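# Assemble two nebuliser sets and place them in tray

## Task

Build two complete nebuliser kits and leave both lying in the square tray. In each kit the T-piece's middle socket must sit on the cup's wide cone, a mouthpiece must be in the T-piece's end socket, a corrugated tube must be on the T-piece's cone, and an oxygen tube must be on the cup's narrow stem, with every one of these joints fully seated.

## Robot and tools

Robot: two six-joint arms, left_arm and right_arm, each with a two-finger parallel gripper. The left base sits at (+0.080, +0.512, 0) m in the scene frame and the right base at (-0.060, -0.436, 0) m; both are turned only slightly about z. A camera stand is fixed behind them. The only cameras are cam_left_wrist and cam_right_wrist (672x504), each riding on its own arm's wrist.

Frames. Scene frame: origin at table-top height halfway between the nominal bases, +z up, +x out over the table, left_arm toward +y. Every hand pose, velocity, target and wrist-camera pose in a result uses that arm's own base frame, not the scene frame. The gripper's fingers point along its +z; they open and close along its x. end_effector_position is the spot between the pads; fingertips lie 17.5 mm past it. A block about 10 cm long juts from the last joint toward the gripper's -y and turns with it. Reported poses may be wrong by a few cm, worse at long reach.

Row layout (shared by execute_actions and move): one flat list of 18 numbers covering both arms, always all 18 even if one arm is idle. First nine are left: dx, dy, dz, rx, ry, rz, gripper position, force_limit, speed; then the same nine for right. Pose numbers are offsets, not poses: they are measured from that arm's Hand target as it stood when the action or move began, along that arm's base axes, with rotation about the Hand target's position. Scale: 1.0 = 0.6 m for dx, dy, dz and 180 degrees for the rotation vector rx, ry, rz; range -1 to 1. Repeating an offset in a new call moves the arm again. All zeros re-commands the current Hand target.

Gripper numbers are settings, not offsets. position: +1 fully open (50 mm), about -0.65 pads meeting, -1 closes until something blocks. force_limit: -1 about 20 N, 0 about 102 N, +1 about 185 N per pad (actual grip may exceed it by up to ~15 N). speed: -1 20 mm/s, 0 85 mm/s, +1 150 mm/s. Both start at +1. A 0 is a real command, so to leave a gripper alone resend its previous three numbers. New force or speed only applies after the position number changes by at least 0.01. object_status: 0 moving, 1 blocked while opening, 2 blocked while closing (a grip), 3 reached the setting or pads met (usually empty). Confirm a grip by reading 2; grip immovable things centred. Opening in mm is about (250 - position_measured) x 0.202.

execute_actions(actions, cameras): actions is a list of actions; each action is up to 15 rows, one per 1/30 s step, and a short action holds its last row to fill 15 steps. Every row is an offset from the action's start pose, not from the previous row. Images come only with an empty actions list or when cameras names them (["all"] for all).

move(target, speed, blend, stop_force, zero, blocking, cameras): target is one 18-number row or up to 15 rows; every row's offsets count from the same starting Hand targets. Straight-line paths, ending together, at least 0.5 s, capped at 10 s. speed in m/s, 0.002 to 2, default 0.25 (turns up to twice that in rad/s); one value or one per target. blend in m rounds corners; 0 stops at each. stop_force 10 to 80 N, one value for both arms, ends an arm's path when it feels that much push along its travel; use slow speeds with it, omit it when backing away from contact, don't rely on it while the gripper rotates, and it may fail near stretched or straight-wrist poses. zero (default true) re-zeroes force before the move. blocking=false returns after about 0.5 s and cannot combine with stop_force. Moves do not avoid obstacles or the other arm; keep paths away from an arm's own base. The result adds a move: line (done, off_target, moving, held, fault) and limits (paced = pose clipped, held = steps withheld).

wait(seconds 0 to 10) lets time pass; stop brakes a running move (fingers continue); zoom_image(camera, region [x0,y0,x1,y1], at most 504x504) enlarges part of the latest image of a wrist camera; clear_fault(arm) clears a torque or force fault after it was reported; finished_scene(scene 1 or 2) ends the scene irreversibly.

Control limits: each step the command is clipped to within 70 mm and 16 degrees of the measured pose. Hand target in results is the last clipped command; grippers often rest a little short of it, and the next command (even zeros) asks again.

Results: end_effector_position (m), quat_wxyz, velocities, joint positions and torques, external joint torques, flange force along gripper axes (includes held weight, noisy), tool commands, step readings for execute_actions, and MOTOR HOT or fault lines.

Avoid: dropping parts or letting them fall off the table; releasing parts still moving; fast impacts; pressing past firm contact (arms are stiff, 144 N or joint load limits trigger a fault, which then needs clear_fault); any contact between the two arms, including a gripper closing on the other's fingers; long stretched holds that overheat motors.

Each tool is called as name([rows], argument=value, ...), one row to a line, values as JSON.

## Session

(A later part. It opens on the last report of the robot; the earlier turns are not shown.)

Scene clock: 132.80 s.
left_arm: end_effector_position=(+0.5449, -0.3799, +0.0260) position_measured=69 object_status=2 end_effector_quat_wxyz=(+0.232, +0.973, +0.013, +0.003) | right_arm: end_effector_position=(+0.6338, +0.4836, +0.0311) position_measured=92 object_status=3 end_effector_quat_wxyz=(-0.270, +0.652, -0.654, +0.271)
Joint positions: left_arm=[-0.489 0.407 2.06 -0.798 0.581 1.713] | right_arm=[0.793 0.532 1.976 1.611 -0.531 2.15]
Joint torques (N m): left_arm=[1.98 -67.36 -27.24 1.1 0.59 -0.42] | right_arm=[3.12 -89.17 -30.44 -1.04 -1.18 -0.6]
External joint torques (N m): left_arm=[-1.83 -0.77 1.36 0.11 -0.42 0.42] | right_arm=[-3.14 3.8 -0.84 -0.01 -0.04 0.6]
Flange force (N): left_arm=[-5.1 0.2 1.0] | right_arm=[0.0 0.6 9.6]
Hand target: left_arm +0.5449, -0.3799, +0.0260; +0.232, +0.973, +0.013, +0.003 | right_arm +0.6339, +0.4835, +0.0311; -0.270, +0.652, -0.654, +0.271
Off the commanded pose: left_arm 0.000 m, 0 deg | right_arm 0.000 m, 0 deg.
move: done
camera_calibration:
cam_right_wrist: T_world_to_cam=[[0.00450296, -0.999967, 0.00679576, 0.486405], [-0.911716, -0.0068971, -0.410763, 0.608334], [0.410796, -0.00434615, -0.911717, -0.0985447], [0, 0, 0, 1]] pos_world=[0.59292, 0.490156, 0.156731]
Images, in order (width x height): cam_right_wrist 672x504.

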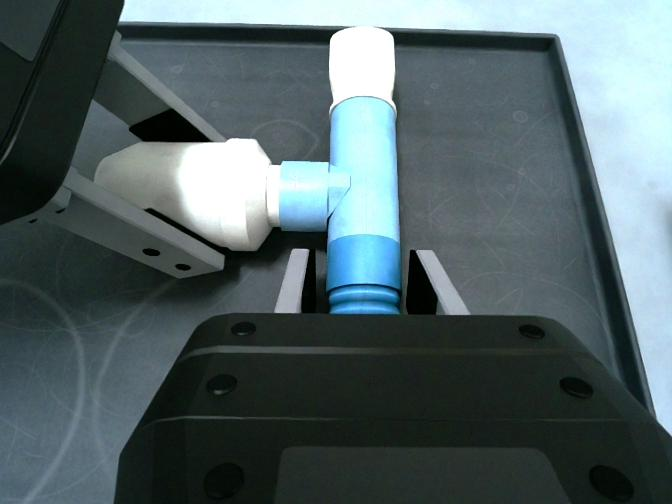

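move([
  [0,0,0,0,0,0,-1,0,-0.5,0,0,0.25,0,0,0,0.4,0,-0.5],
  [0,0,0,0,0,0,-1,0,-0.5,0.066,-0.1392,0.25,0.1956,0.195,-0.4708,0.208,0,-0.5],
  [0,0,0,0,0,0,-1,0,-0.5,0.066,-0.0725,0.04,0.1956,0.195,-0.4708,0.208,0,-0.5],
], speed=[0.12,0.3,0.12], blend=[0.03,0,0], cameras=["all"])

Scene clock: 139.93 s.
left_arm: end_effector_position=(+0.5449, -0.3799, +0.0260) position_measured=69 object_status=2 end_effector_quat_wxyz=(+0.232, +0.973, +0.013, +0.003) | right_arm: end_effector_position=(+0.6734, +0.4400, +0.0549) position_measured=121 object_status=3 end_effector_quat_wxyz=(+0.000, +0.000, +1.000, +0.000)
Joint positions: left_arm=[-0.489 0.407 2.06 -0.798 0.581 1.713] | right_arm=[0.536 0.593 1.59 3.141 -0.959 2.106]
Joint torques (N m): left_arm=[2.26 -67.23 -27.19 1.13 0.62 -0.38] | right_arm=[3.28 -99.77 -35.35 -3.58 -0.01 -0.67]
External joint torques (N m): left_arm=[-2.07 -1.21 1.45 0.08 -0.44 0.38] | right_arm=[-3.32 4.21 -0.67 -0.07 -0.03 0.67]
Flange force (N): left_arm=[-5.9 0.6 0.6] | right_arm=[-7.7 1.1 3.5]
Hand target: left_arm +0.5449, -0.3799, +0.0260; +0.232, +0.973, +0.013, +0.003 | right_arm +0.6735, +0.4400, +0.0551; +0.000, +0.000, +1.000, +0.000
Off the commanded pose: left_arm 0.000 m, 0 deg | right_arm 0.000 m, 0 deg.
move: done
camera_calibration:
cam_left_wrist: T_world_to_cam=[[0.99962, 0.0224381, -0.0160242, -0.524174], [0.0269384, -0.670849, 0.741105, -0.273052], [0.00587914, -0.741255, -0.671198, -0.131486], [0, 0, 0, 1]] pos_world=[0.532103, -0.26888, 0.105707]
cam_right_wrist: T_world_to_cam=[[-0.999947, -0.0102852, -0.00021247, 0.683762], [-0.00969485, 0.935244, 0.353872, -0.410022], [-0.00344092, 0.353855, -0.935294, 0.0293777], [0, 0, 0, 1]] pos_world=[0.679852, 0.380108, 0.172717]

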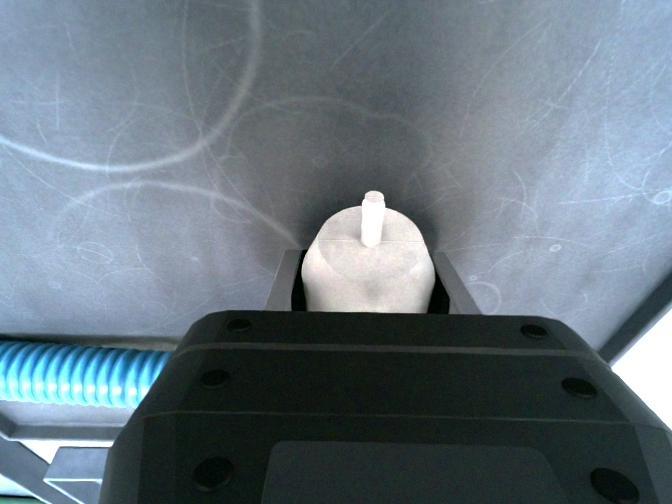

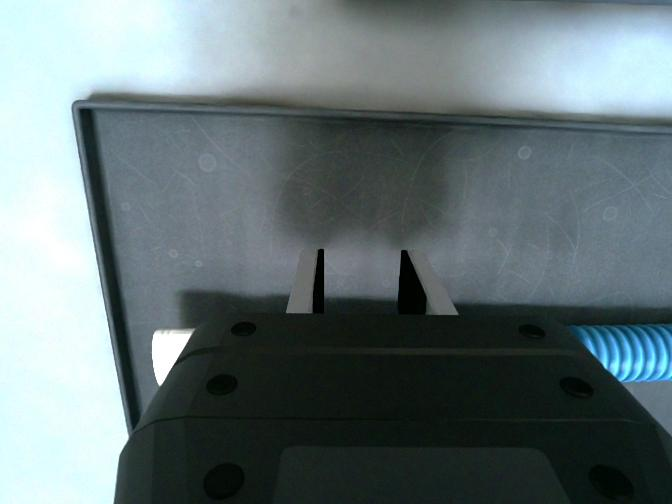

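move([
  [0,0,0,0,0,0,-1,0,-0.5,0.0025,0,-0.0418,0,0,0,0.208,0,-0.5],
  [0,0,0,0,0,0,-1,0,-0.5,0.0025,0.0267,-0.0418,0,0,0,0.208,0,-0.5],
], speed=[0.08,0.03], cameras=["cam_right_wrist"])

Scene clock: 141.90 s.
left_arm: end_effector_position=(+0.5449, -0.3799, +0.0260) position_measured=69 object_status=2 end_effector_quat_wxyz=(+0.232, +0.973, +0.013, +0.003) | right_arm: end_effector_position=(+0.6750, +0.4561, +0.0300) position_measured=121 object_status=3 end_effector_quat_wxyz=(+0.000, +0.000, +1.000, +0.000)
Joint positions: left_arm=[-0.489 0.407 2.06 -0.798 0.581 1.713] | right_arm=[0.552 0.63 1.58 3.141 -0.933 2.122]
Joint torques (N m): left_arm=[2.03 -67.78 -27.22 1.15 0.63 -0.39] | right_arm=[3.13 -102.05 -34.46 -3.53 -0.05 -0.6]
External joint torques (N m): left_arm=[-2.03 -0.7 1.36 0.06 -0.45 0.39] | right_arm=[-3.09 3.84 -0.85 -0.04 0 0.61]
Flange force (N): left_arm=[-5.2 0.4 1.4] | right_arm=[-7.4 1.3 3.3]
Hand target: left_arm +0.5449, -0.3799, +0.0260; +0.232, +0.973, +0.013, +0.003 | right_arm +0.6750, +0.4561, +0.0300; +0.000, +0.000, +1.000, +0.000
Off the commanded pose: left_arm 0.000 m, 0 deg | right_arm 0.000 m, 0 deg.
move: done
camera_calibration:
cam_right_wrist: T_world_to_cam=[[-0.999947, -0.0103081, -0.000436131, 0.685564], [-0.0097951, 0.93521, 0.353957, -0.416183], [-0.00324074, 0.353942, -0.935262, 0.000221092], [0, 0, 0, 1]] pos_world=[0.681451, 0.396207, 0.147817]
Images, in order (width x height): cam_right_wrist 672x504.

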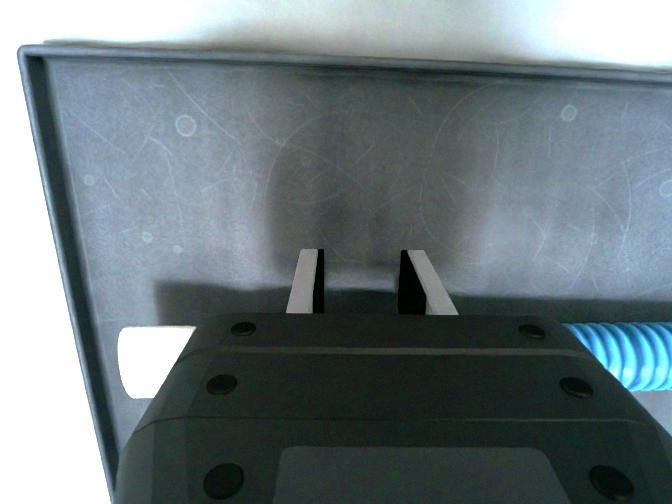

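move(target=[0.0005,-0.02,0,0,0,0,-1,0,-0.5,0,0,0,0,0,0,0.208,0,-0.5], speed=0.012, stop_force=25, cameras=["cam_right_wrist"])

Scene clock: 143.20 s.
left_arm: end_effector_position=(+0.5450, -0.3867, +0.0259) position_measured=69 object_status=2 end_effector_quat_wxyz=(+0.232, +0.973, +0.013, +0.003) | right_arm: end_effector_position=(+0.6750, +0.4560, +0.0300) position_measured=121 object_status=3 end_effector_quat_wxyz=(+0.000, +0.000, +1.000, +0.000)
Joint positions: left_arm=[-0.499 0.411 2.054 -0.796 0.578 1.702] | right_arm=[0.552 0.63 1.58 3.141 -0.933 2.123]
Joint torques (N m): left_arm=[-11.72 -70.2 -39.86 -3.01 0.72 -0.4] | right_arm=[25.24 -103.87 -42.73 2.13 3.65 -0.87]
External joint torques (N m): left_arm=[11.8 1.41 13.69 4.24 -0.57 0.4] | right_arm=[-25.39 5.27 7.26 -5.72 -3.69 0.87]
Flange force (N): left_arm=[-9.4 -25.3 -11.6] | right_arm=[-10.5 -29.2 3.3]
Hand target: left_arm +0.5450, -0.3867, +0.0259; +0.232, +0.973, +0.013, +0.003 (not the last commanded pose) | right_arm +0.6750, +0.4561, +0.0300; +0.000, +0.000, +1.000, +0.000
Off the commanded pose: left_arm 0.005 m, 0 deg | right_arm 0.000 m, 0 deg.
move: contact (left_arm)
camera_calibration:
cam_right_wrist: T_world_to_cam=[[-0.999946, -0.0103435, -0.000340286, 0.685562], [-0.00979504, 0.935289, 0.35375, -0.41609], [-0.00334074, 0.353734, -0.93534, 0.000418672], [0, 0, 0, 1]] pos_world=[0.681452, 0.396108, 0.147817]
Images, in order (width x height): cam_right_wrist 672x504.

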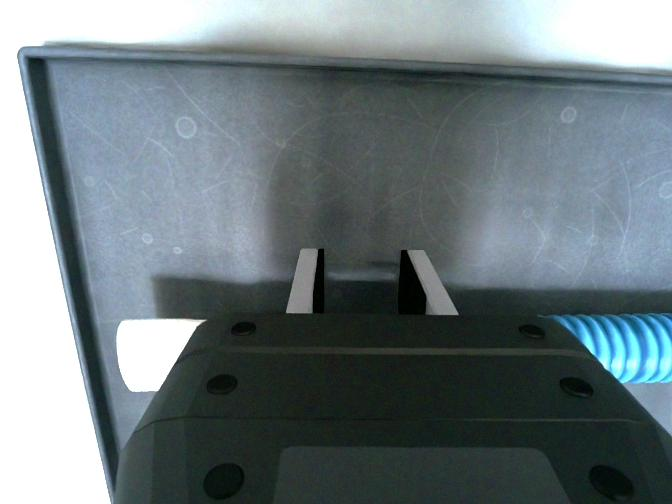

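move(target=[0.0004,-0.0133,0,0,0,0,-1,0,-0.5,0,0,0,0,0,0,0.208,0,-0.5], speed=0.012, stop_force=78, zero=false, cameras=["cam_right_wrist"])

Scene clock: 144.17 s.
left_arm: end_effector_position=(+0.5451, -0.3893, +0.0259) position_measured=69 object_status=2 end_effector_quat_wxyz=(+0.232, +0.973, +0.013, +0.003) | right_arm: end_effector_position=(+0.6750, +0.4560, +0.0300) position_measured=121 object_status=3 end_effector_quat_wxyz=(+0.000, +0.000, +1.000, +0.000)
Joint positions: left_arm=[-0.502 0.412 2.051 -0.795 0.577 1.697] | right_arm=[0.552 0.63 1.58 3.141 -0.933 2.123]
Joint torques (N m): left_arm=[-40.59 -61.67 -53.71 -9.73 1.83 -0.35] | right_arm=[66.48 -101.55 -58.41 13.69 12.28 -1.1]
External joint torques (N m): left_arm=[40.43 -6.97 27.87 10.94 -1.66 0.35] | right_arm=[-66.55 3.26 23 -17.28 -12.32 1.1]
Flange force (N): left_arm=[-13.4 -67.1 -53.0] | right_arm=[-11.6 -89.1 -3.5]
Hand target: left_arm +0.5451, -0.3893, +0.0259; +0.232, +0.973, +0.013, +0.003 (not the last commanded pose) | right_arm +0.6750, +0.4561, +0.0300; +0.000, +0.000, +1.000, +0.000
Off the commanded pose: left_arm 0.005 m, 0 deg | right_arm 0.000 m, 0 deg.
move: contact (left_arm)
camera_calibration:
cam_right_wrist: T_world_to_cam=[[-0.999947, -0.0103081, -0.000436131, 0.685563], [-0.0097951, 0.93521, 0.353957, -0.41609], [-0.00324074, 0.353942, -0.935262, 0.000256486], [0, 0, 0, 1]] pos_world=[0.681451, 0.396107, 0.147817]
Images, in order (width x height): cam_right_wrist 672x504.

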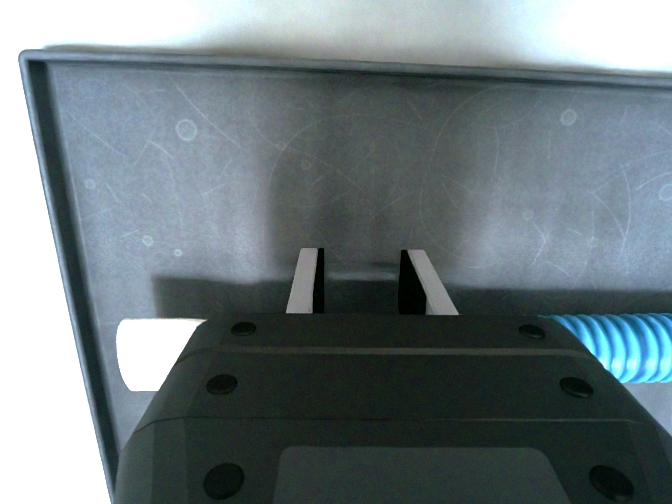

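move(target=[0,-0.0008,0,0,0,0,-1,0,-0.5,0,0,0,0,0,0,0.208,0,-0.5], speed=0.012)

Scene clock: 145.23 s.
left_arm: end_effector_position=(+0.5451, -0.3898, +0.0259) position_measured=69 object_status=2 end_effector_quat_wxyz=(+0.232, +0.973, +0.013, +0.003) | right_arm: end_effector_position=(+0.6750, +0.4560, +0.0300) position_measured=121 object_status=3 end_effector_quat_wxyz=(+0.000, +0.000, +1.000, +0.000)
Joint positions: left_arm=[-0.503 0.413 2.051 -0.795 0.577 1.697] | right_arm=[0.552 0.63 1.58 3.141 -0.933 2.123]
Joint torques (N m): left_arm=[-51.62 -56.06 -58.02 -12.06 1.96 -0.3] | right_arm=[75.73 -101.66 -61.96 16.38 14.36 -1.14]
External joint torques (N m): left_arm=[51.71 -13.5 31.9 13.29 -1.8 0.3] | right_arm=[-75.78 3.38 26.6 -19.96 -14.41 1.14]
Flange force (N): left_arm=[-15.6 -81.6 -74.0] | right_arm=[-12.4 -102.2 -4.6]
Hand target: left_arm +0.5451, -0.3898, +0.0259; +0.232, +0.973, +0.013, +0.003 | right_arm +0.6750, +0.4561, +0.0300; +0.000, +0.000, +1.000, +0.000
Off the commanded pose: left_arm 0.000 m, 0 deg | right_arm 0.000 m, 0 deg.
move: done

move([
  [0,0.0033,0,0,0,0,-1,0,-0.5,0,-0.0083,0,0,0,0,0.208,0,-0.5],
  [0,0.0033,0.0042,0,0,0,-1,0,-0.5,0,-0.08,0,0,0,0,0.208,0,-0.5],
  [0,0.0033,0.0042,0,0,0,-1,0,-0.5,0,-0.15,0.17,0,0,0,0.208,0,-0.5],
], speed=[0.02,0.1,0.15], blend=[0,0.02,0], cameras=["cam_right_wrist"])

zoom_image(camera="cam_right_wrist", region=[220, 130, 480, 330])

Scene clock: 147.73 s.
left_arm: end_effector_position=(+0.5451, -0.3878, +0.0284) position_measured=69 object_status=2 end_effector_quat_wxyz=(+0.232, +0.973, +0.013, +0.003) | right_arm: end_effector_position=(+0.6750, +0.3661, +0.1321) position_measured=121 object_status=3 end_effector_quat_wxyz=(+0.000, +0.000, +1.000, +0.000)
Joint positions: left_arm=[-0.5 0.408 2.052 -0.79 0.581 1.694] | right_arm=[0.452 0.476 1.622 3.141 -1.044 2.023]
Joint torques (N m): left_arm=[2.39 -67.79 -27.58 1.14 0.62 -0.4] | right_arm=[3.34 -90.69 -37.31 -3.77 -0.06 -0.69]
External joint torques (N m): left_arm=[-2.44 -0.21 1.6 0.1 -0.46 0.4] | right_arm=[-3.26 3.53 -0.95 -0.11 0.03 0.69]
Flange force (N): left_arm=[-5.5 0.6 2.3] | right_arm=[-7.6 0.3 2.2]
Hand target: left_arm +0.5451, -0.3878, +0.0284; +0.232, +0.973, +0.013, +0.003 | right_arm +0.6750, +0.3661, +0.1320; +0.000, +0.000, +1.000, +0.000
Off the commanded pose: left_arm 0.000 m, 0 deg | right_arm 0.000 m, 0 deg.
move: done
camera_calibration:
cam_right_wrist: T_world_to_cam=[[-0.999945, -0.0104238, -0.000694171, 0.684779], [-0.00999471, 0.935209, 0.353954, -0.368016], [-0.00304036, 0.353942, -0.935262, 0.127429], [0, 0, 0, 1]] pos_world=[0.681451, 0.306207, 0.249916]
Images, in order (width x height): cam_right_wrist 672x504.

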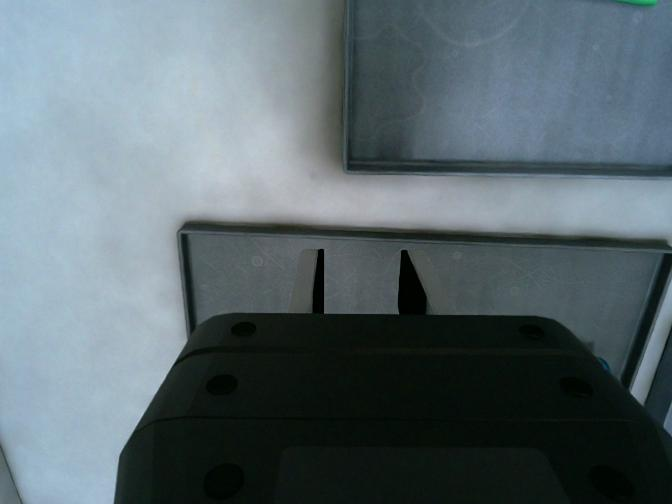

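Scaled by 1.938 from the camera's 672x504 image, which has a finer 960x720 frame.

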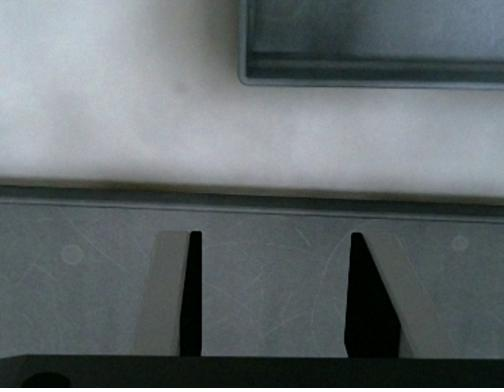

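move([
  [0,0,0.1527,0,0,0,-1,0,-0.5,-0.1458,-0.1383,0.015,-0.0978,-0.0975,0.2354,0.208,0,-0.5],
  [-0.0768,0.0812,0.2193,0,0,0.5,-1,0,-0.5,-0.2917,-0.2767,0.03,-0.1956,-0.195,0.4708,0.208,0,-0.5],
  [-0.1528,0.1175,0.1527,0,0,1.0,-1,0,-0.5,-0.2917,-0.2767,0.03,-0.1956,-0.195,0.4708,0.208,0,-0.5],
  [-0.1528,0.1175,0.016,0,0.1045,0.9945,-1,0,-0.5,-0.2917,-0.2767,0.03,-0.1956,-0.195,0.4708,0.208,0,-0.5],
], speed=[0.2,0.3,0.3,0.12], blend=[0.04,0.03,0.03,0], cameras=["all"])

Scene clock: 160.97 s.
left_arm: end_effector_position=(+0.4534, -0.3173, +0.0380) position_measured=69 object_status=2 end_effector_quat_wxyz=(-0.004, -0.013, +0.992, +0.129) | right_arm: end_effector_position=(+0.5000, +0.2000, +0.1500) position_measured=121 object_status=3 end_effector_quat_wxyz=(-0.270, +0.652, -0.654, +0.271)
Joint positions: left_arm=[-0.766 0.368 2.032 0.219 0.943 -2.509] | right_arm=[0.501 -0.028 2.441 1.597 -0.349 1.914]
Joint torques (N m): left_arm=[2.17 -67.61 -31.49 3.17 1.07 -0.41] | right_arm=[3.18 -34.59 -33.87 -0.79 -0.8 -0.63]
External joint torques (N m): left_arm=[-1.85 -1.31 1.47 0.07 -0.48 0.41] | right_arm=[-3.16 3.06 -0.84 -0.02 0.05 0.63]
Flange force (N): left_arm=[5.2 1.5 0.2] | right_arm=[0.0 0.0 0.0]
Hand target: left_arm +0.4534, -0.3173, +0.0380; -0.004, -0.013, +0.992, +0.129 | right_arm +0.5000, +0.2000, +0.1500; -0.270, +0.652, -0.654, +0.271
Off the commanded pose: left_arm 0.000 m, 0 deg | right_arm 0.000 m, 0 deg.
move: done
camera_calibration:
cam_left_wrist: T_world_to_cam=[[-0.99962, -0.0252816, -0.0110037, 0.457202], [-0.0269384, 0.810389, 0.585272, 0.262845], [-0.00587932, 0.585346, -0.810762, 0.355131], [0, 0, 0, 1]] pos_world=[0.466197, -0.409322, 0.139122]
cam_right_wrist: T_world_to_cam=[[0.00423745, -0.999967, 0.00689692, 0.202804], [-0.911664, -0.00669718, -0.410883, 0.533107], [0.410916, -0.00454657, -0.911662, 0.0636037], [0, 0, 0, 1]] pos_world=[0.459019, 0.206657, 0.275631]

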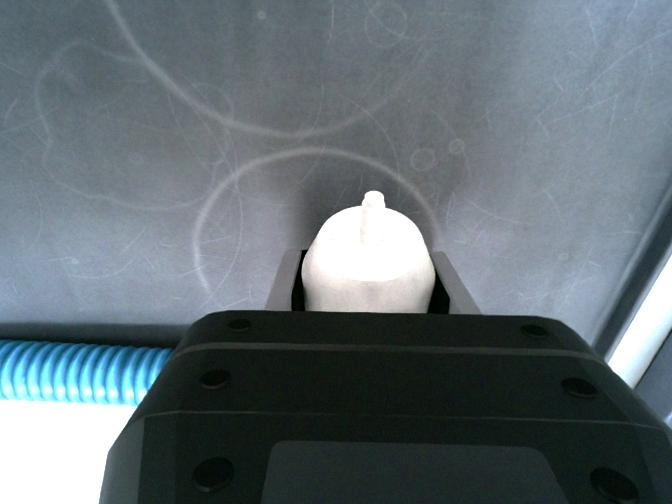

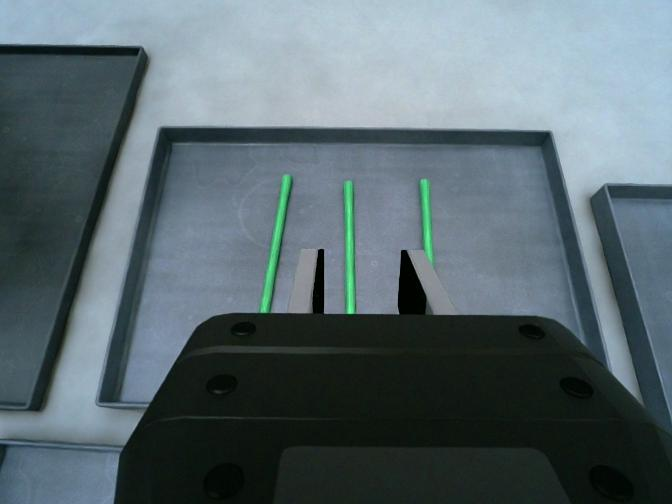

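move(target=[0,0,-0.025,0,0,0,-1,0,-0.5,0,0,0,0,0,0,0.208,0,-0.5], speed=0.012, stop_force=10)

zoom_image(camera="cam_right_wrist", region=[240, 150, 460, 330])

Scene clock: 162.13 s.
left_arm: end_effector_position=(+0.4535, -0.3173, +0.0330) position_measured=69 object_status=2 end_effector_quat_wxyz=(-0.004, -0.013, +0.992, +0.129) | right_arm: end_effector_position=(+0.5000, +0.2000, +0.1500) position_measured=121 object_status=3 end_effector_quat_wxyz=(-0.270, +0.652, -0.654, +0.271)
Joint positions: left_arm=[-0.766 0.375 2.034 0.221 0.934 -2.512] | right_arm=[0.501 -0.028 2.441 1.597 -0.349 1.914]
Joint torques (N m): left_arm=[4.06 -62.62 -27.44 2.66 0.65 -0.26] | right_arm=[3.11 -34.32 -33.9 -0.91 -0.76 -0.6]
External joint torques (N m): left_arm=[-3.98 -6.07 -2.21 0.53 -0.07 0.26] | right_arm=[-3.14 2.93 -0.8 0.11 0.01 0.6]
Flange force (N): left_arm=[6.6 0.2 -9.3] | right_arm=[0.0 0.0 0.0]
Hand target: left_arm +0.4535, -0.3173, +0.0331; -0.004, -0.013, +0.992, +0.129 (not the last commanded pose) | right_arm +0.5000, +0.2000, +0.1500; -0.270, +0.652, -0.654, +0.271
Off the commanded pose: left_arm 0.010 m, 0 deg | right_arm 0.000 m, 0 deg.
move: contact (left_arm)

Scaled by 2.291 from the camera's 672x504 image, which has a finer 960x720 frame.
This view is cut from an older image: the scene may have changed since it was taken.

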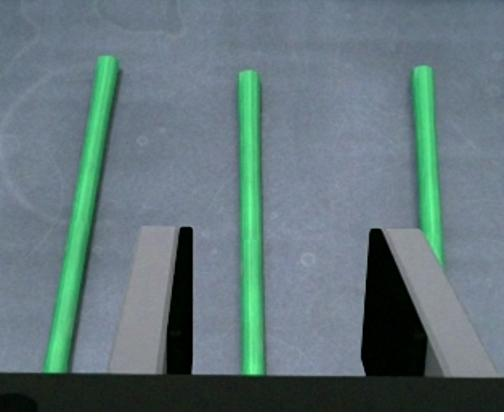

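move([
  [0,0,0,0,0,0,1,0,-0.5,0,0,0,0,0,0,0.208,0,-0.5],
  [0,0,0.1667,0,0,0,1,0,-0.5,0.125,0.0007,-0.1,0,-0.0833,0,0.208,0,-0.5],
  [0,0,0.145,-0.3333,-0.0087,0,1,0,-0.5,0.125,0.0007,-0.1,0,-0.0833,0,0.208,0,-0.5],
], speed=[0.1,0.15,0.3], blend=[0,0.03,0], cameras=["all"])

Scene clock: 169.27 s.
left_arm: end_effector_position=(+0.4535, -0.3173, +0.1201) position_measured=3 object_status=3 end_effector_quat_wxyz=(+0.003, -0.010, +0.923, -0.384) | right_arm: end_effector_position=(+0.5750, +0.2005, +0.0900) position_measured=121 object_status=3 end_effector_quat_wxyz=(-0.353, +0.611, -0.613, +0.354)
Joint positions: left_arm=[-0.317 0.184 2.285 -1.205 0.8 -0.966] | right_arm=[0.466 0.266 2.478 0.646 -0.708 2.87]
Joint torques (N m): left_arm=[2.18 -44.56 -26.37 -0.36 1.71 -0.4] | right_arm=[3.39 -53.29 -21.26 0.78 -2.55 -0.63]
External joint torques (N m): left_arm=[-2.16 -0.3 1.02 0.02 -0.44 0.4] | right_arm=[-3.38 3.5 -0.7 0.1 -0.06 0.63]
Flange force (N): left_arm=[4.0 -1.6 4.0] | right_arm=[6.0 4.5 11.8]
Hand target: left_arm +0.4535, -0.3173, +0.1201; +0.003, -0.010, +0.923, -0.384 | right_arm +0.5750, +0.2005, +0.0900; -0.353, +0.611, -0.613, +0.354
Off the commanded pose: left_arm 0.000 m, 0 deg | right_arm 0.000 m, 0 deg.
move: done
camera_calibration:
cam_left_wrist: T_world_to_cam=[[-0.999361, -0.0351925, -0.0063204, 0.454293], [-0.0295121, 0.911666, -0.40987, 0.367667], [0.0201864, -0.409422, -0.912122, 0.106368], [0, 0, 0, 1]] pos_world=[0.462706, -0.275653, 0.250588]
cam_right_wrist: T_world_to_cam=[[0.00230906, -0.999967, 0.00775826, 0.204331], [-0.774345, -0.00669709, -0.632728, 0.517909], [0.63276, -0.00454656, -0.774335, -0.16182], [0, 0, 0, 1]] pos_world=[0.502961, 0.207057, 0.200807]

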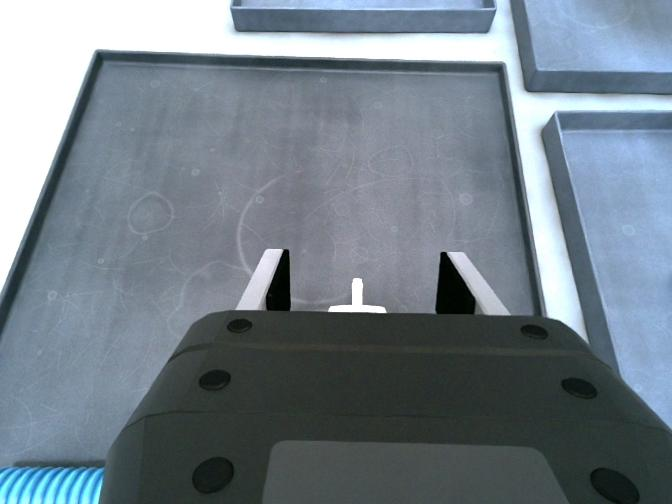

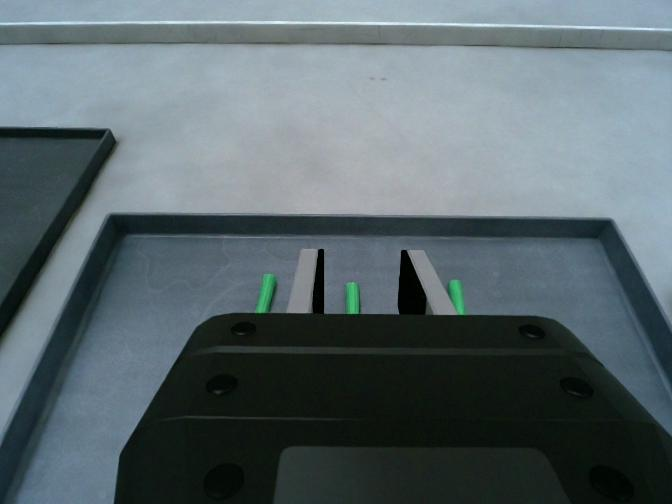

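zoom_image(camera="cam_right_wrist", region=[230, 240, 490, 320])

zoom_image(camera="cam_left_wrist", region=[270, 230, 460, 320])

Scaled by 1.938 from the camera's 672x504 image, which has a finer 960x720 frame.

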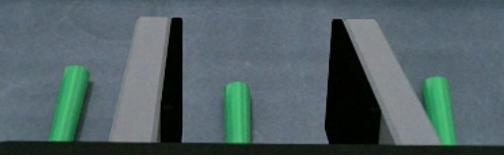

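Scaled by 2.653 from the camera's 672x504 image, which has a finer 960x720 frame.

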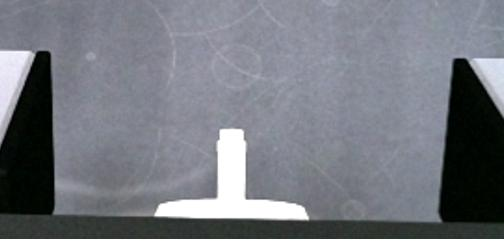

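move(target=[-0.0017,-0.0012,-0.156,0,0,0,1,0,-0.5,0.0183,0.0012,-0.0967,0,0,0,0.208,0,-0.5], speed=0.1, cameras=["all"])

Scene clock: 171.90 s.
left_arm: end_effector_position=(+0.4525, -0.3181, +0.0265) position_measured=3 object_status=3 end_effector_quat_wxyz=(+0.003, -0.010, +0.923, -0.384) | right_arm: end_effector_position=(+0.5859, +0.2012, +0.0320) position_measured=121 object_status=3 end_effector_quat_wxyz=(-0.353, +0.611, -0.613, +0.354)
Joint positions: left_arm=[-0.319 0.356 2.332 -1.426 0.743 -0.662] | right_arm=[0.455 0.418 2.475 0.545 -0.83 2.995]
Joint torques (N m): left_arm=[2.08 -52.76 -17.21 -0.65 2.21 -0.39] | right_arm=[3.07 -62.17 -14.69 0.53 -2.66 -0.68]
External joint torques (N m): left_arm=[-2.11 -0.35 0.81 0.01 -0.46 0.39] | right_arm=[-3 3.23 -0.86 0.09 -0.03 0.68]
Flange force (N): left_arm=[3.9 -2.1 3.6] | right_arm=[5.5 5.0 10.0]
Hand target: left_arm +0.4525, -0.3180, +0.0265; +0.003, -0.010, +0.923, -0.384 | right_arm +0.5859, +0.2012, +0.0320; -0.353, +0.611, -0.613, +0.354
Off the commanded pose: left_arm 0.000 m, 0 deg | right_arm 0.000 m, 0 deg.
move: done
camera_calibration:
cam_left_wrist: T_world_to_cam=[[-0.999361, -0.0351925, -0.0063204, 0.452677], [-0.0295121, 0.911666, -0.40987, 0.329912], [0.0201864, -0.409422, -0.912122, 0.0207273], [0, 0, 0, 1]] pos_world=[0.461706, -0.276353, 0.156988]
cam_right_wrist: T_world_to_cam=[[0.00230906, -0.999967, 0.00775826, 0.205455], [-0.774345, -0.00669709, -0.632728, 0.489655], [0.63276, -0.00454656, -0.774335, -0.213625], [0, 0, 0, 1]] pos_world=[0.513861, 0.207757, 0.142807]

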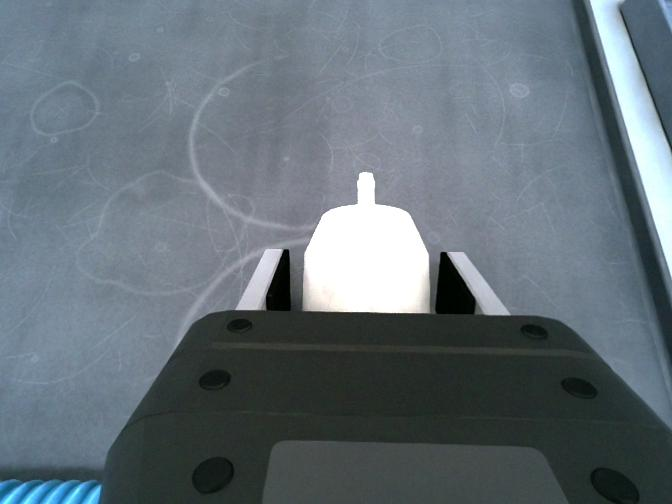

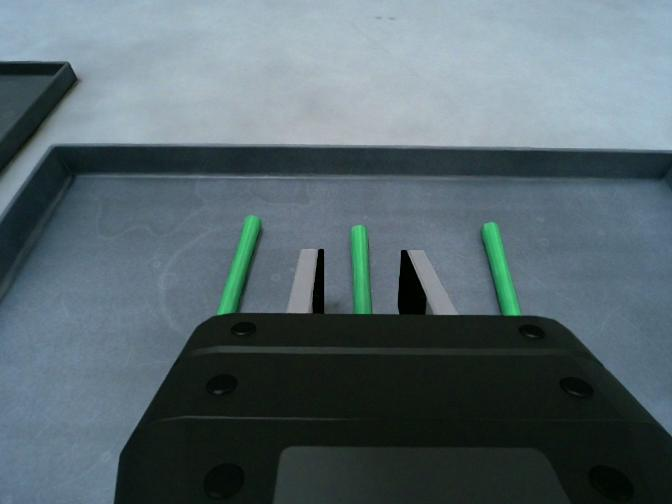

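move(target=[0,0,0,0,0,0,-1,0,-0.5,0,0,-0.0267,0,0,0,0.208,0,-0.5], speed=0.012, stop_force=10)

Scene clock: 173.87 s.
left_arm: end_effector_position=(+0.4524, -0.3180, +0.0265) position_measured=68 object_status=2 end_effector_quat_wxyz=(+0.003, -0.010, +0.923, -0.384) | right_arm: end_effector_position=(+0.5860, +0.2012, +0.0204) position_measured=121 object_status=3 end_effector_quat_wxyz=(-0.353, +0.611, -0.613, +0.354)
Joint positions: left_arm=[-0.319 0.356 2.332 -1.426 0.743 -0.662] | right_arm=[0.455 0.448 2.476 0.531 -0.856 3.016]
Joint torques (N m): left_arm=[2.31 -52.76 -16.91 -0.59 2.19 -0.43] | right_arm=[2.02 -52.86 -11.26 0.72 1.01 -0.58]
External joint torques (N m): left_arm=[-2.38 -0.53 0.83 -0.05 -0.42 0.43] | right_arm=[-2.06 -7.61 -2.99 -0.16 -3.71 0.58]
Flange force (N): left_arm=[4.5 -2.5 3.9] | right_arm=[6.3 -8.4 -5.6]
Hand target: left_arm +0.4525, -0.3180, +0.0265; +0.003, -0.010, +0.923, -0.384 | right_arm +0.5860, +0.2012, +0.0204; -0.353, +0.611, -0.613, +0.354 (not the last commanded pose)
Off the commanded pose: left_arm 0.000 m, 0 deg | right_arm 0.004 m, 0 deg.
move: contact (right_arm)

move([
  [0,0,0,0,0,0,-1,0,-0.5,0,0,0.0017,0,0,0,0.208,0,-0.5],
  [0,0,0,0,0,0,-1,0,-0.5,0,0,0.0018,0,0,0,-1,0,-0.5],
  [0,0,0.1058,0.0667,0,0,-1,0,-0.5,0,0,0.1333,0,0,0,-1,0,-0.5],
  [0,0,0.1058,0.0667,0,0,-1,0,-0.5,0.0017,0.4858,0.1438,0,0,0.5,-1,0,-0.5],
], speed=[0.03,0.03,0.1,0.3], cameras=["all"])

Scene clock: 181.53 s.
left_arm: end_effector_position=(+0.4525, -0.3180, +0.0899) position_measured=68 object_status=2 end_effector_quat_wxyz=(+0.004, -0.010, +0.958, -0.285) | right_arm: end_effector_position=(+0.5870, +0.4927, +0.1067) position_measured=237 object_status=2 end_effector_quat_wxyz=(-0.500, +0.866, -0.001, +0.001)
Joint positions: left_arm=[-0.413 0.188 2.256 -0.943 0.659 -1.249] | right_arm=[0.336 0.497 1.997 -1.659 -0.962 3.909]
Joint torques (N m): left_arm=[2.31 -46.17 -27.83 0.59 0.98 -0.4] | right_arm=[3.42 -78.37 -23.64 1.18 -1.94 -0.61]
External joint torques (N m): left_arm=[-2.3 -0.07 1.48 0.06 -0.43 0.4] | right_arm=[-3.42 3.33 -0.43 0.13 -0.02 0.61]
Flange force (N): left_arm=[4.8 -1.3 3.9] | right_arm=[6.4 4.5 -0.9]
Hand target: left_arm +0.4525, -0.3180, +0.0899; +0.004, -0.010, +0.958, -0.285 | right_arm +0.5870, +0.4927, +0.1067; -0.500, +0.866, -0.001, +0.001
Off the commanded pose: left_arm 0.000 m, 0 deg | right_arm 0.000 m, 0 deg.
move: done
camera_calibration:
cam_left_wrist: T_world_to_cam=[[-0.999358, -0.0332035, -0.0134797, 0.454355], [-0.0296093, 0.976969, -0.211316, 0.358789], [0.0201857, -0.210781, -0.977325, 0.147649], [0, 0, 0, 1]] pos_world=[0.461706, -0.304318, 0.226244]
cam_right_wrist: T_world_to_cam=[[0.999967, 0.00230608, 0.00775888, -0.583081], [0.00669682, -0.774118, -0.633006, 0.459297], [0.00454653, 0.633037, -0.774108, -0.100574], [0, 0, 0, 1]] pos_world=[0.580443, 0.420561, 0.217407]

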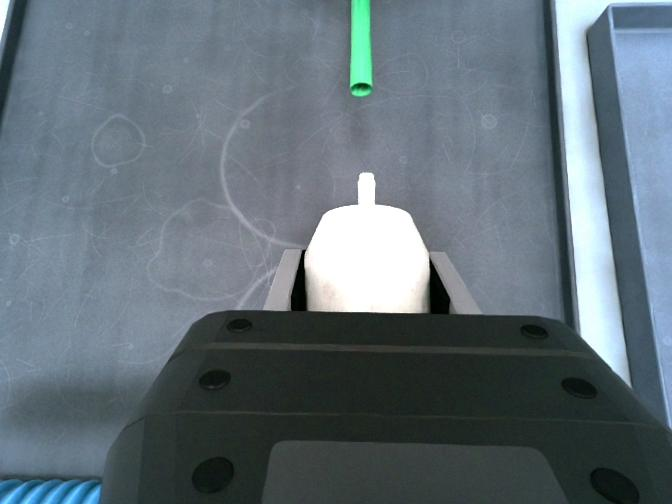

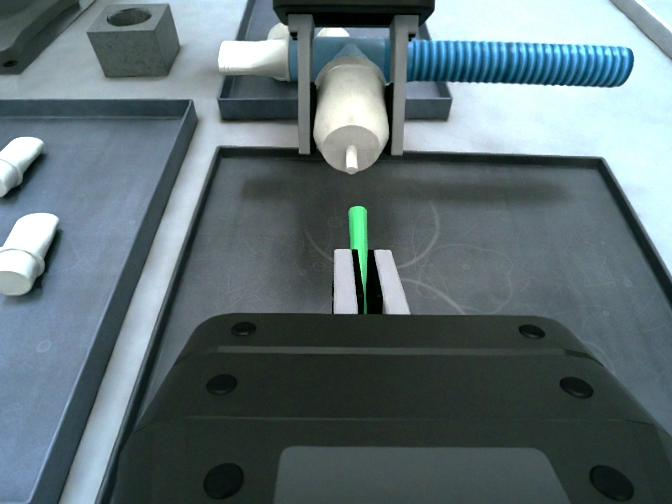

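zoom_image(camera="cam_left_wrist", region=[290, 0, 450, 240])

zoom_image(camera="cam_right_wrist", region=[270, 20, 450, 320])

Scaled by 2.100 from the camera's 672x504 image, which has a finer 960x720 frame.

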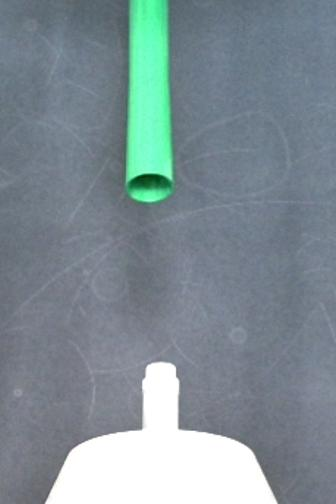

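Scaled by 1.680 from the camera's 672x504 image, which has a finer 960x720 frame.

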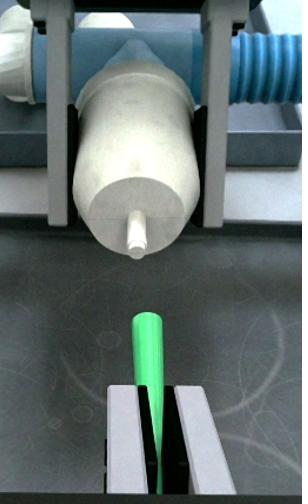

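zoom_image(camera="cam_right_wrist", region=[320, 130, 400, 320])

zoom_image(camera="cam_left_wrist", region=[330, 0, 400, 210])

Scaled by 2.653 from the camera's 672x504 image, which has a finer 960x720 frame.

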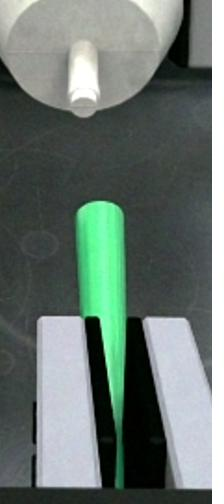

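Scaled by 2.400 from the camera's 672x504 image, which has a finer 960x720 frame.

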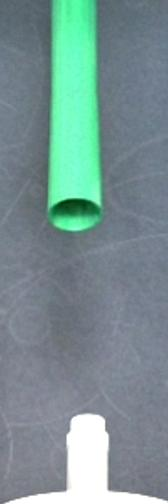

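move(target=[0,0,0,0,0,0,-1,0,-0.5,-0.0029,0.0433,-0.0037,0,0,0,-1,0,-0.5], speed=0.04, cameras=["all"])

zoom_image(camera="cam_right_wrist", region=[310, 130, 400, 260])

zoom_image(camera="cam_left_wrist", region=[320, 90, 420, 220])

Scene clock: 185.73 s.
left_arm: end_effector_position=(+0.4525, -0.3180, +0.0899) position_measured=68 object_status=2 end_effector_quat_wxyz=(+0.004, -0.010, +0.958, -0.285) | right_arm: end_effector_position=(+0.5853, +0.5186, +0.1044) position_measured=237 object_status=2 end_effector_quat_wxyz=(-0.500, +0.866, -0.001, +0.001)
Joint positions: left_arm=[-0.413 0.188 2.256 -0.943 0.659 -1.249] | right_arm=[0.375 0.509 1.98 -1.632 -0.939 3.917]
Joint torques (N m): left_arm=[2.44 -46.2 -27.79 0.57 0.97 -0.4] | right_arm=[2.95 -80.07 -23.49 1.2 -1.95 -0.64]
External joint torques (N m): left_arm=[-2.22 -0.51 1.12 0.09 -0.45 0.4] | right_arm=[-2.9 3.64 -0.82 0.17 0 0.65]
Flange force (N): left_arm=[4.7 -1.8 3.0] | right_arm=[7.2 3.9 0.6]
Hand target: left_arm +0.4525, -0.3180, +0.0899; +0.004, -0.010, +0.958, -0.285 | right_arm +0.5853, +0.5186, +0.1044; -0.500, +0.866, -0.001, +0.001
Off the commanded pose: left_arm 0.000 m, 0 deg | right_arm 0.000 m, 0 deg.
move: done
camera_calibration:
cam_left_wrist: T_world_to_cam=[[-0.999358, -0.0332035, -0.0134797, 0.454355], [-0.0296093, 0.976969, -0.211316, 0.358789], [0.0201857, -0.210781, -0.977325, 0.147649], [0, 0, 0, 1]] pos_world=[0.461706, -0.304318, 0.226244]
cam_right_wrist: T_world_to_cam=[[0.999967, 0.00230608, 0.00775888, -0.581324], [0.00669682, -0.774118, -0.633006, 0.478043], [0.00454653, 0.633037, -0.774108, -0.118728], [0, 0, 0, 1]] pos_world=[0.578643, 0.446561, 0.215207]

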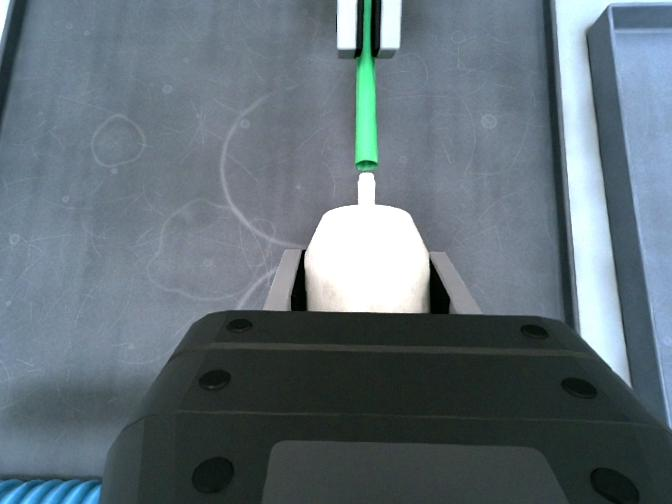

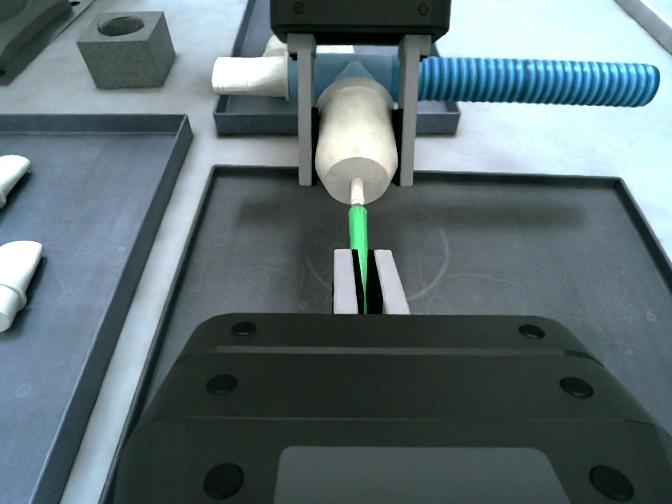

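Scaled by 3.877 from the camera's 672x504 image, which has a finer 960x720 frame.

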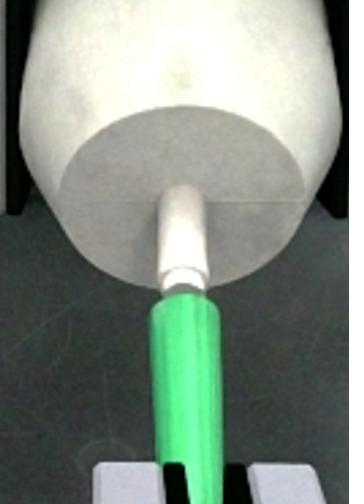

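Scaled by 3.877 from the camera's 672x504 image, which has a finer 960x720 frame.

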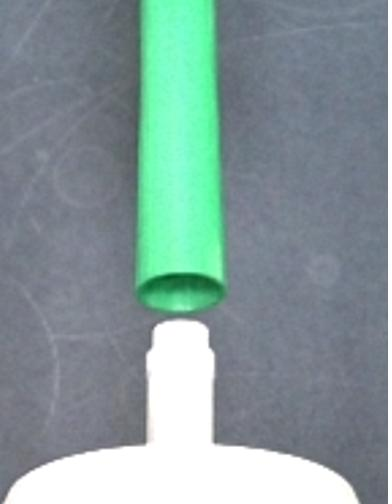

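move(target=[0,0,0,0,0,0,-1,0,-0.5,0,0.0367,0,0,0,0,-1,0,-0.5], speed=0.015, stop_force=12, cameras=["all"])

zoom_image(camera="cam_right_wrist", region=[310, 130, 400, 260])

zoom_image(camera="cam_left_wrist", region=[320, 90, 420, 220])

Scene clock: 215.83 s.
left_arm: end_effector_position=(+0.4524, -0.3180, +0.0899) position_measured=68 object_status=2 end_effector_quat_wxyz=(+0.004, -0.010, +0.958, -0.285) | right_arm: end_effector_position=(+0.5853, +0.5378, +0.1043) position_measured=237 object_status=2 end_effector_quat_wxyz=(-0.500, +0.866, -0.002, +0.001)
Joint positions: left_arm=[-0.413 0.188 2.256 -0.943 0.659 -1.249] | right_arm=[0.402 0.518 1.963 -1.617 -0.922 3.928]
Joint torques (N m): left_arm=[-9.86 -48.21 -35.95 -3.32 3.75 -0.36] | right_arm=[18.56 -80.48 -29.93 3.55 -4.19 -0.55]
External joint torques (N m): left_arm=[9.89 1.48 9.45 3.96 -3.21 0.36] | right_arm=[-18.48 2.71 5.22 -2.13 2.26 0.55]
Flange force (N): left_arm=[4.6 22.0 -8.8] | right_arm=[6.4 15.9 -24.3]
Hand target: left_arm +0.4525, -0.3180, +0.0899; +0.004, -0.010, +0.958, -0.285 | right_arm +0.5853, +0.5378, +0.1044; -0.500, +0.866, -0.001, +0.001 (not the last commanded pose)
Off the commanded pose: left_arm 0.000 m, 0 deg | right_arm 0.003 m, 0 deg.
move: contact (right_arm)
camera_calibration:
cam_left_wrist: T_world_to_cam=[[-0.999358, -0.0332042, -0.013483, 0.454355], [-0.0296113, 0.97699, -0.211221, 0.358775], [0.0201861, -0.210686, -0.977345, 0.147683], [0, 0, 0, 1]] pos_world=[0.461706, -0.304318, 0.226244]
cam_right_wrist: T_world_to_cam=[[0.999967, 0.00216744, 0.00777248, -0.581406], [0.00659679, -0.774297, -0.632788, 0.492937], [0.00464668, 0.632819, -0.774286, -0.130877], [0, 0, 0, 1]] pos_world=[0.578743, 0.465761, 0.215107]

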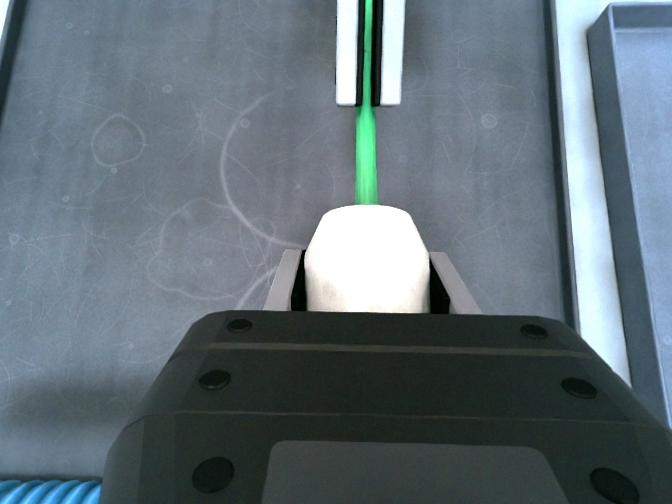

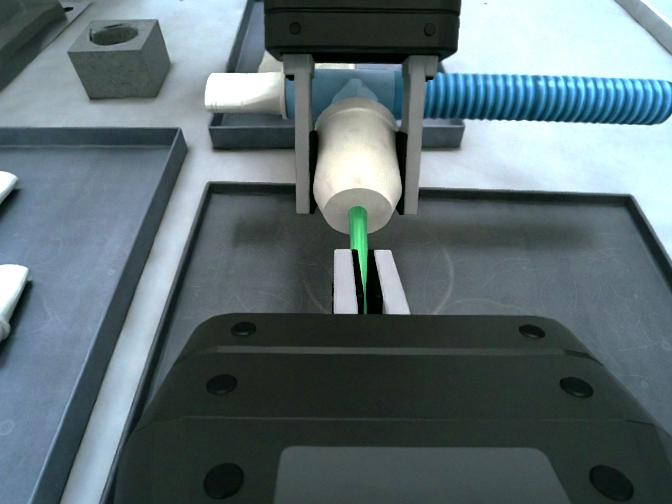

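Scaled by 3.877 from the camera's 672x504 image, which has a finer 960x720 frame.

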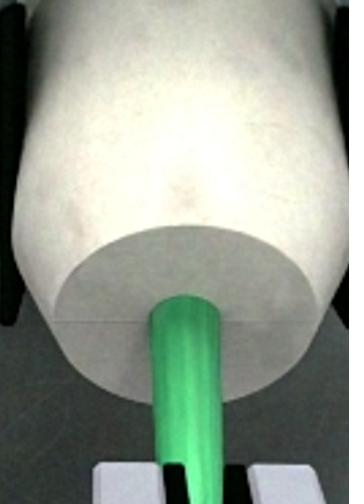

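Scaled by 3.877 from the camera's 672x504 image, which has a finer 960x720 frame.

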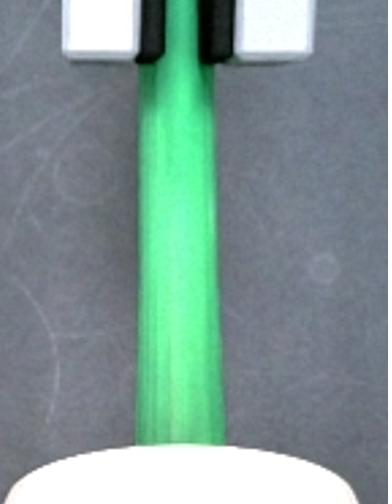

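move(target=[0,0,0,0,0,0,-1,0,-0.5,0,0.006,0,0,0,0,-1,0,-0.5], speed=0.01, stop_force=35, zero=false)

Scene clock: 216.77 s.
left_arm: end_effector_position=(+0.4524, -0.3180, +0.0899) position_measured=68 object_status=2 end_effector_quat_wxyz=(+0.004, -0.010, +0.958, -0.285) | right_arm: end_effector_position=(+0.5852, +0.5383, +0.1045) position_measured=237 object_status=2 end_effector_quat_wxyz=(-0.500, +0.866, -0.001, +0.000)
Joint positions: left_arm=[-0.413 0.188 2.256 -0.943 0.659 -1.249] | right_arm=[0.403 0.518 1.963 -1.617 -0.922 3.928]
Joint torques (N m): left_arm=[-16.94 -48.02 -41.8 -5.9 4.62 -0.36] | right_arm=[29.55 -80.8 -33.88 4.84 -6.57 -0.65]
External joint torques (N m): left_arm=[16.97 1.56 15.4 6.55 -4.08 0.36] | right_arm=[-29.46 3.05 9.2 -3.43 4.65 0.65]
Flange force (N): left_arm=[7.0 36.1 -19.0] | right_arm=[6.7 24.8 -39.7]
Hand target: left_arm +0.4525, -0.3180, +0.0899; +0.004, -0.010, +0.958, -0.285 | right_arm +0.5852, +0.5383, +0.1045; -0.500, +0.866, -0.001, +0.000 (not the last commanded pose)
Off the commanded pose: left_arm 0.000 m, 0 deg | right_arm 0.003 m, 0 deg.
move: contact (right_arm)

zoom_image(camera="cam_right_wrist", region=[270, 60, 450, 180])

Scaled by 2.800 from the camera's 672x504 image, which has a finer 960x720 frame.
This view is cut from an older image: the scene may have changed since it was taken.

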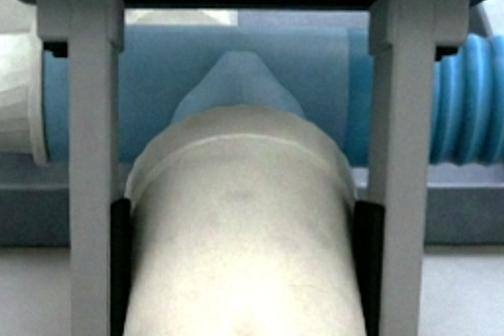

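move([
  [0,0,0,0,0,0,-1,0,-0.5,0,-0.0013,0,0,0,0,-1,0,-0.5],
  [0,0,0,0,0,0,-1,0,-0.5,0,-0.0013,0,0,0,0,0.0,0,-0.5],
  [0,0,0,0,0,0,-1,0,-0.5,0,-0.05,0.1,0,0,0,0.3,0,-0.5],
  [0,0,-0.0998,-0.0667,0,0,-1,0,-0.5,-0.225,-0.563,0.1925,-0.033,-0.0325,0.248,0.45,0,-0.5],
], speed=[0.02,0.02,0.12,0.3], blend=[0,0,0.02,0], cameras=["cam_left_wrist"])

Scene clock: 224.33 s.
left_arm: end_effector_position=(+0.4525, -0.3180, +0.0301) position_measured=68 object_status=2 end_effector_quat_wxyz=(+0.003, -0.010, +0.923, -0.384) | right_arm: end_effector_position=(+0.4502, +0.2005, +0.2200) position_measured=85 object_status=3 end_effector_quat_wxyz=(-0.418, +0.825, +0.352, -0.146)
Joint positions: left_arm=[-0.319 0.349 2.331 -1.417 0.744 -0.674] | right_arm=[-0.007 0.28 1.972 -2.519 -1.608 3.681]
Joint torques (N m): left_arm=[2.3 -52.83 -17.76 -0.67 2.26 -0.39] | right_arm=[2.88 -63.93 -30.1 -1.36 -2.07 -0.6]
External joint torques (N m): left_arm=[-2.22 -0.44 1.14 0.04 -0.51 0.39] | right_arm=[-2.84 3.45 -0.84 0.01 0.01 0.6]
Flange force (N): left_arm=[4.7 -2.2 3.5] | right_arm=[1.8 6.4 -4.1]
Hand target: left_arm +0.4525, -0.3180, +0.0301; +0.003, -0.010, +0.923, -0.384 | right_arm +0.4502, +0.2005, +0.2200; -0.418, +0.825, +0.352, -0.146
Off the commanded pose: left_arm 0.000 m, 0 deg | right_arm 0.000 m, 0 deg.
move: done; blend cut to 0 m at target 3
camera_calibration:
cam_left_wrist: T_world_to_cam=[[-0.999358, -0.0352829, -0.00627815, 0.452667], [-0.0296119, 0.911663, -0.409871, 0.331392], [0.020185, -0.409422, -0.912122, 0.0239203], [0, 0, 0, 1]] pos_world=[0.461706, -0.276352, 0.160488]
Images, in order (width x height): cam_left_wrist 672x504.

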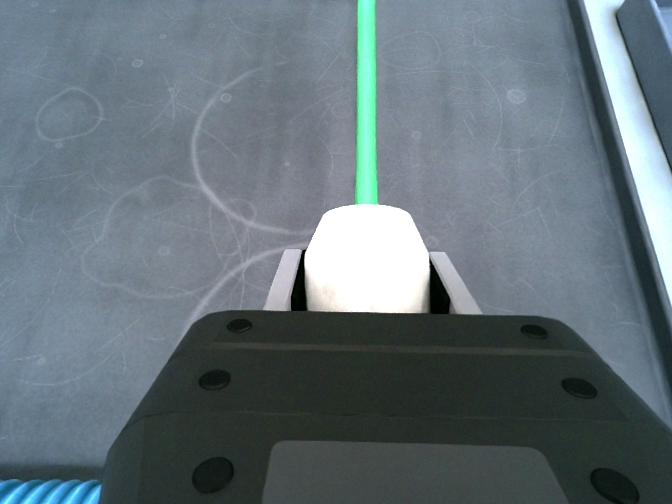

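move(target=[0,0,-0.015,0,0,0,-1,0,-0.5,0,0,0,0,0,0,0.45,0,-0.5], speed=0.012, stop_force=10)

Scene clock: 225.40 s.
left_arm: end_effector_position=(+0.4525, -0.3181, +0.0259) position_measured=68 object_status=2 end_effector_quat_wxyz=(+0.003, -0.010, +0.923, -0.384) | right_arm: end_effector_position=(+0.4502, +0.2005, +0.2200) position_measured=85 object_status=3 end_effector_quat_wxyz=(-0.418, +0.825, +0.352, -0.146)
Joint positions: left_arm=[-0.319 0.357 2.332 -1.428 0.743 -0.66] | right_arm=[-0.007 0.28 1.972 -2.519 -1.608 3.681]
Joint torques (N m): left_arm=[2.47 -40.49 -11.03 0.85 -1.94 -0.33] | right_arm=[2.8 -63.6 -30.23 -1.39 -1.98 -0.62]
External joint torques (N m): left_arm=[-2.3 -12.94 -5.09 -1.48 3.69 0.33] | right_arm=[-2.75 3.16 -0.75 0.04 -0.08 0.62]
Flange force (N): left_arm=[5.9 -18.8 -14.9] | right_arm=[1.6 5.8 -4.0]
Hand target: left_arm +0.4525, -0.3181, +0.0259; +0.003, -0.010, +0.923, -0.384 (not the last commanded pose) | right_arm +0.4502, +0.2005, +0.2200; -0.418, +0.825, +0.352, -0.146
Off the commanded pose: left_arm 0.005 m, 0 deg | right_arm 0.000 m, 0 deg.
move: contact (left_arm)


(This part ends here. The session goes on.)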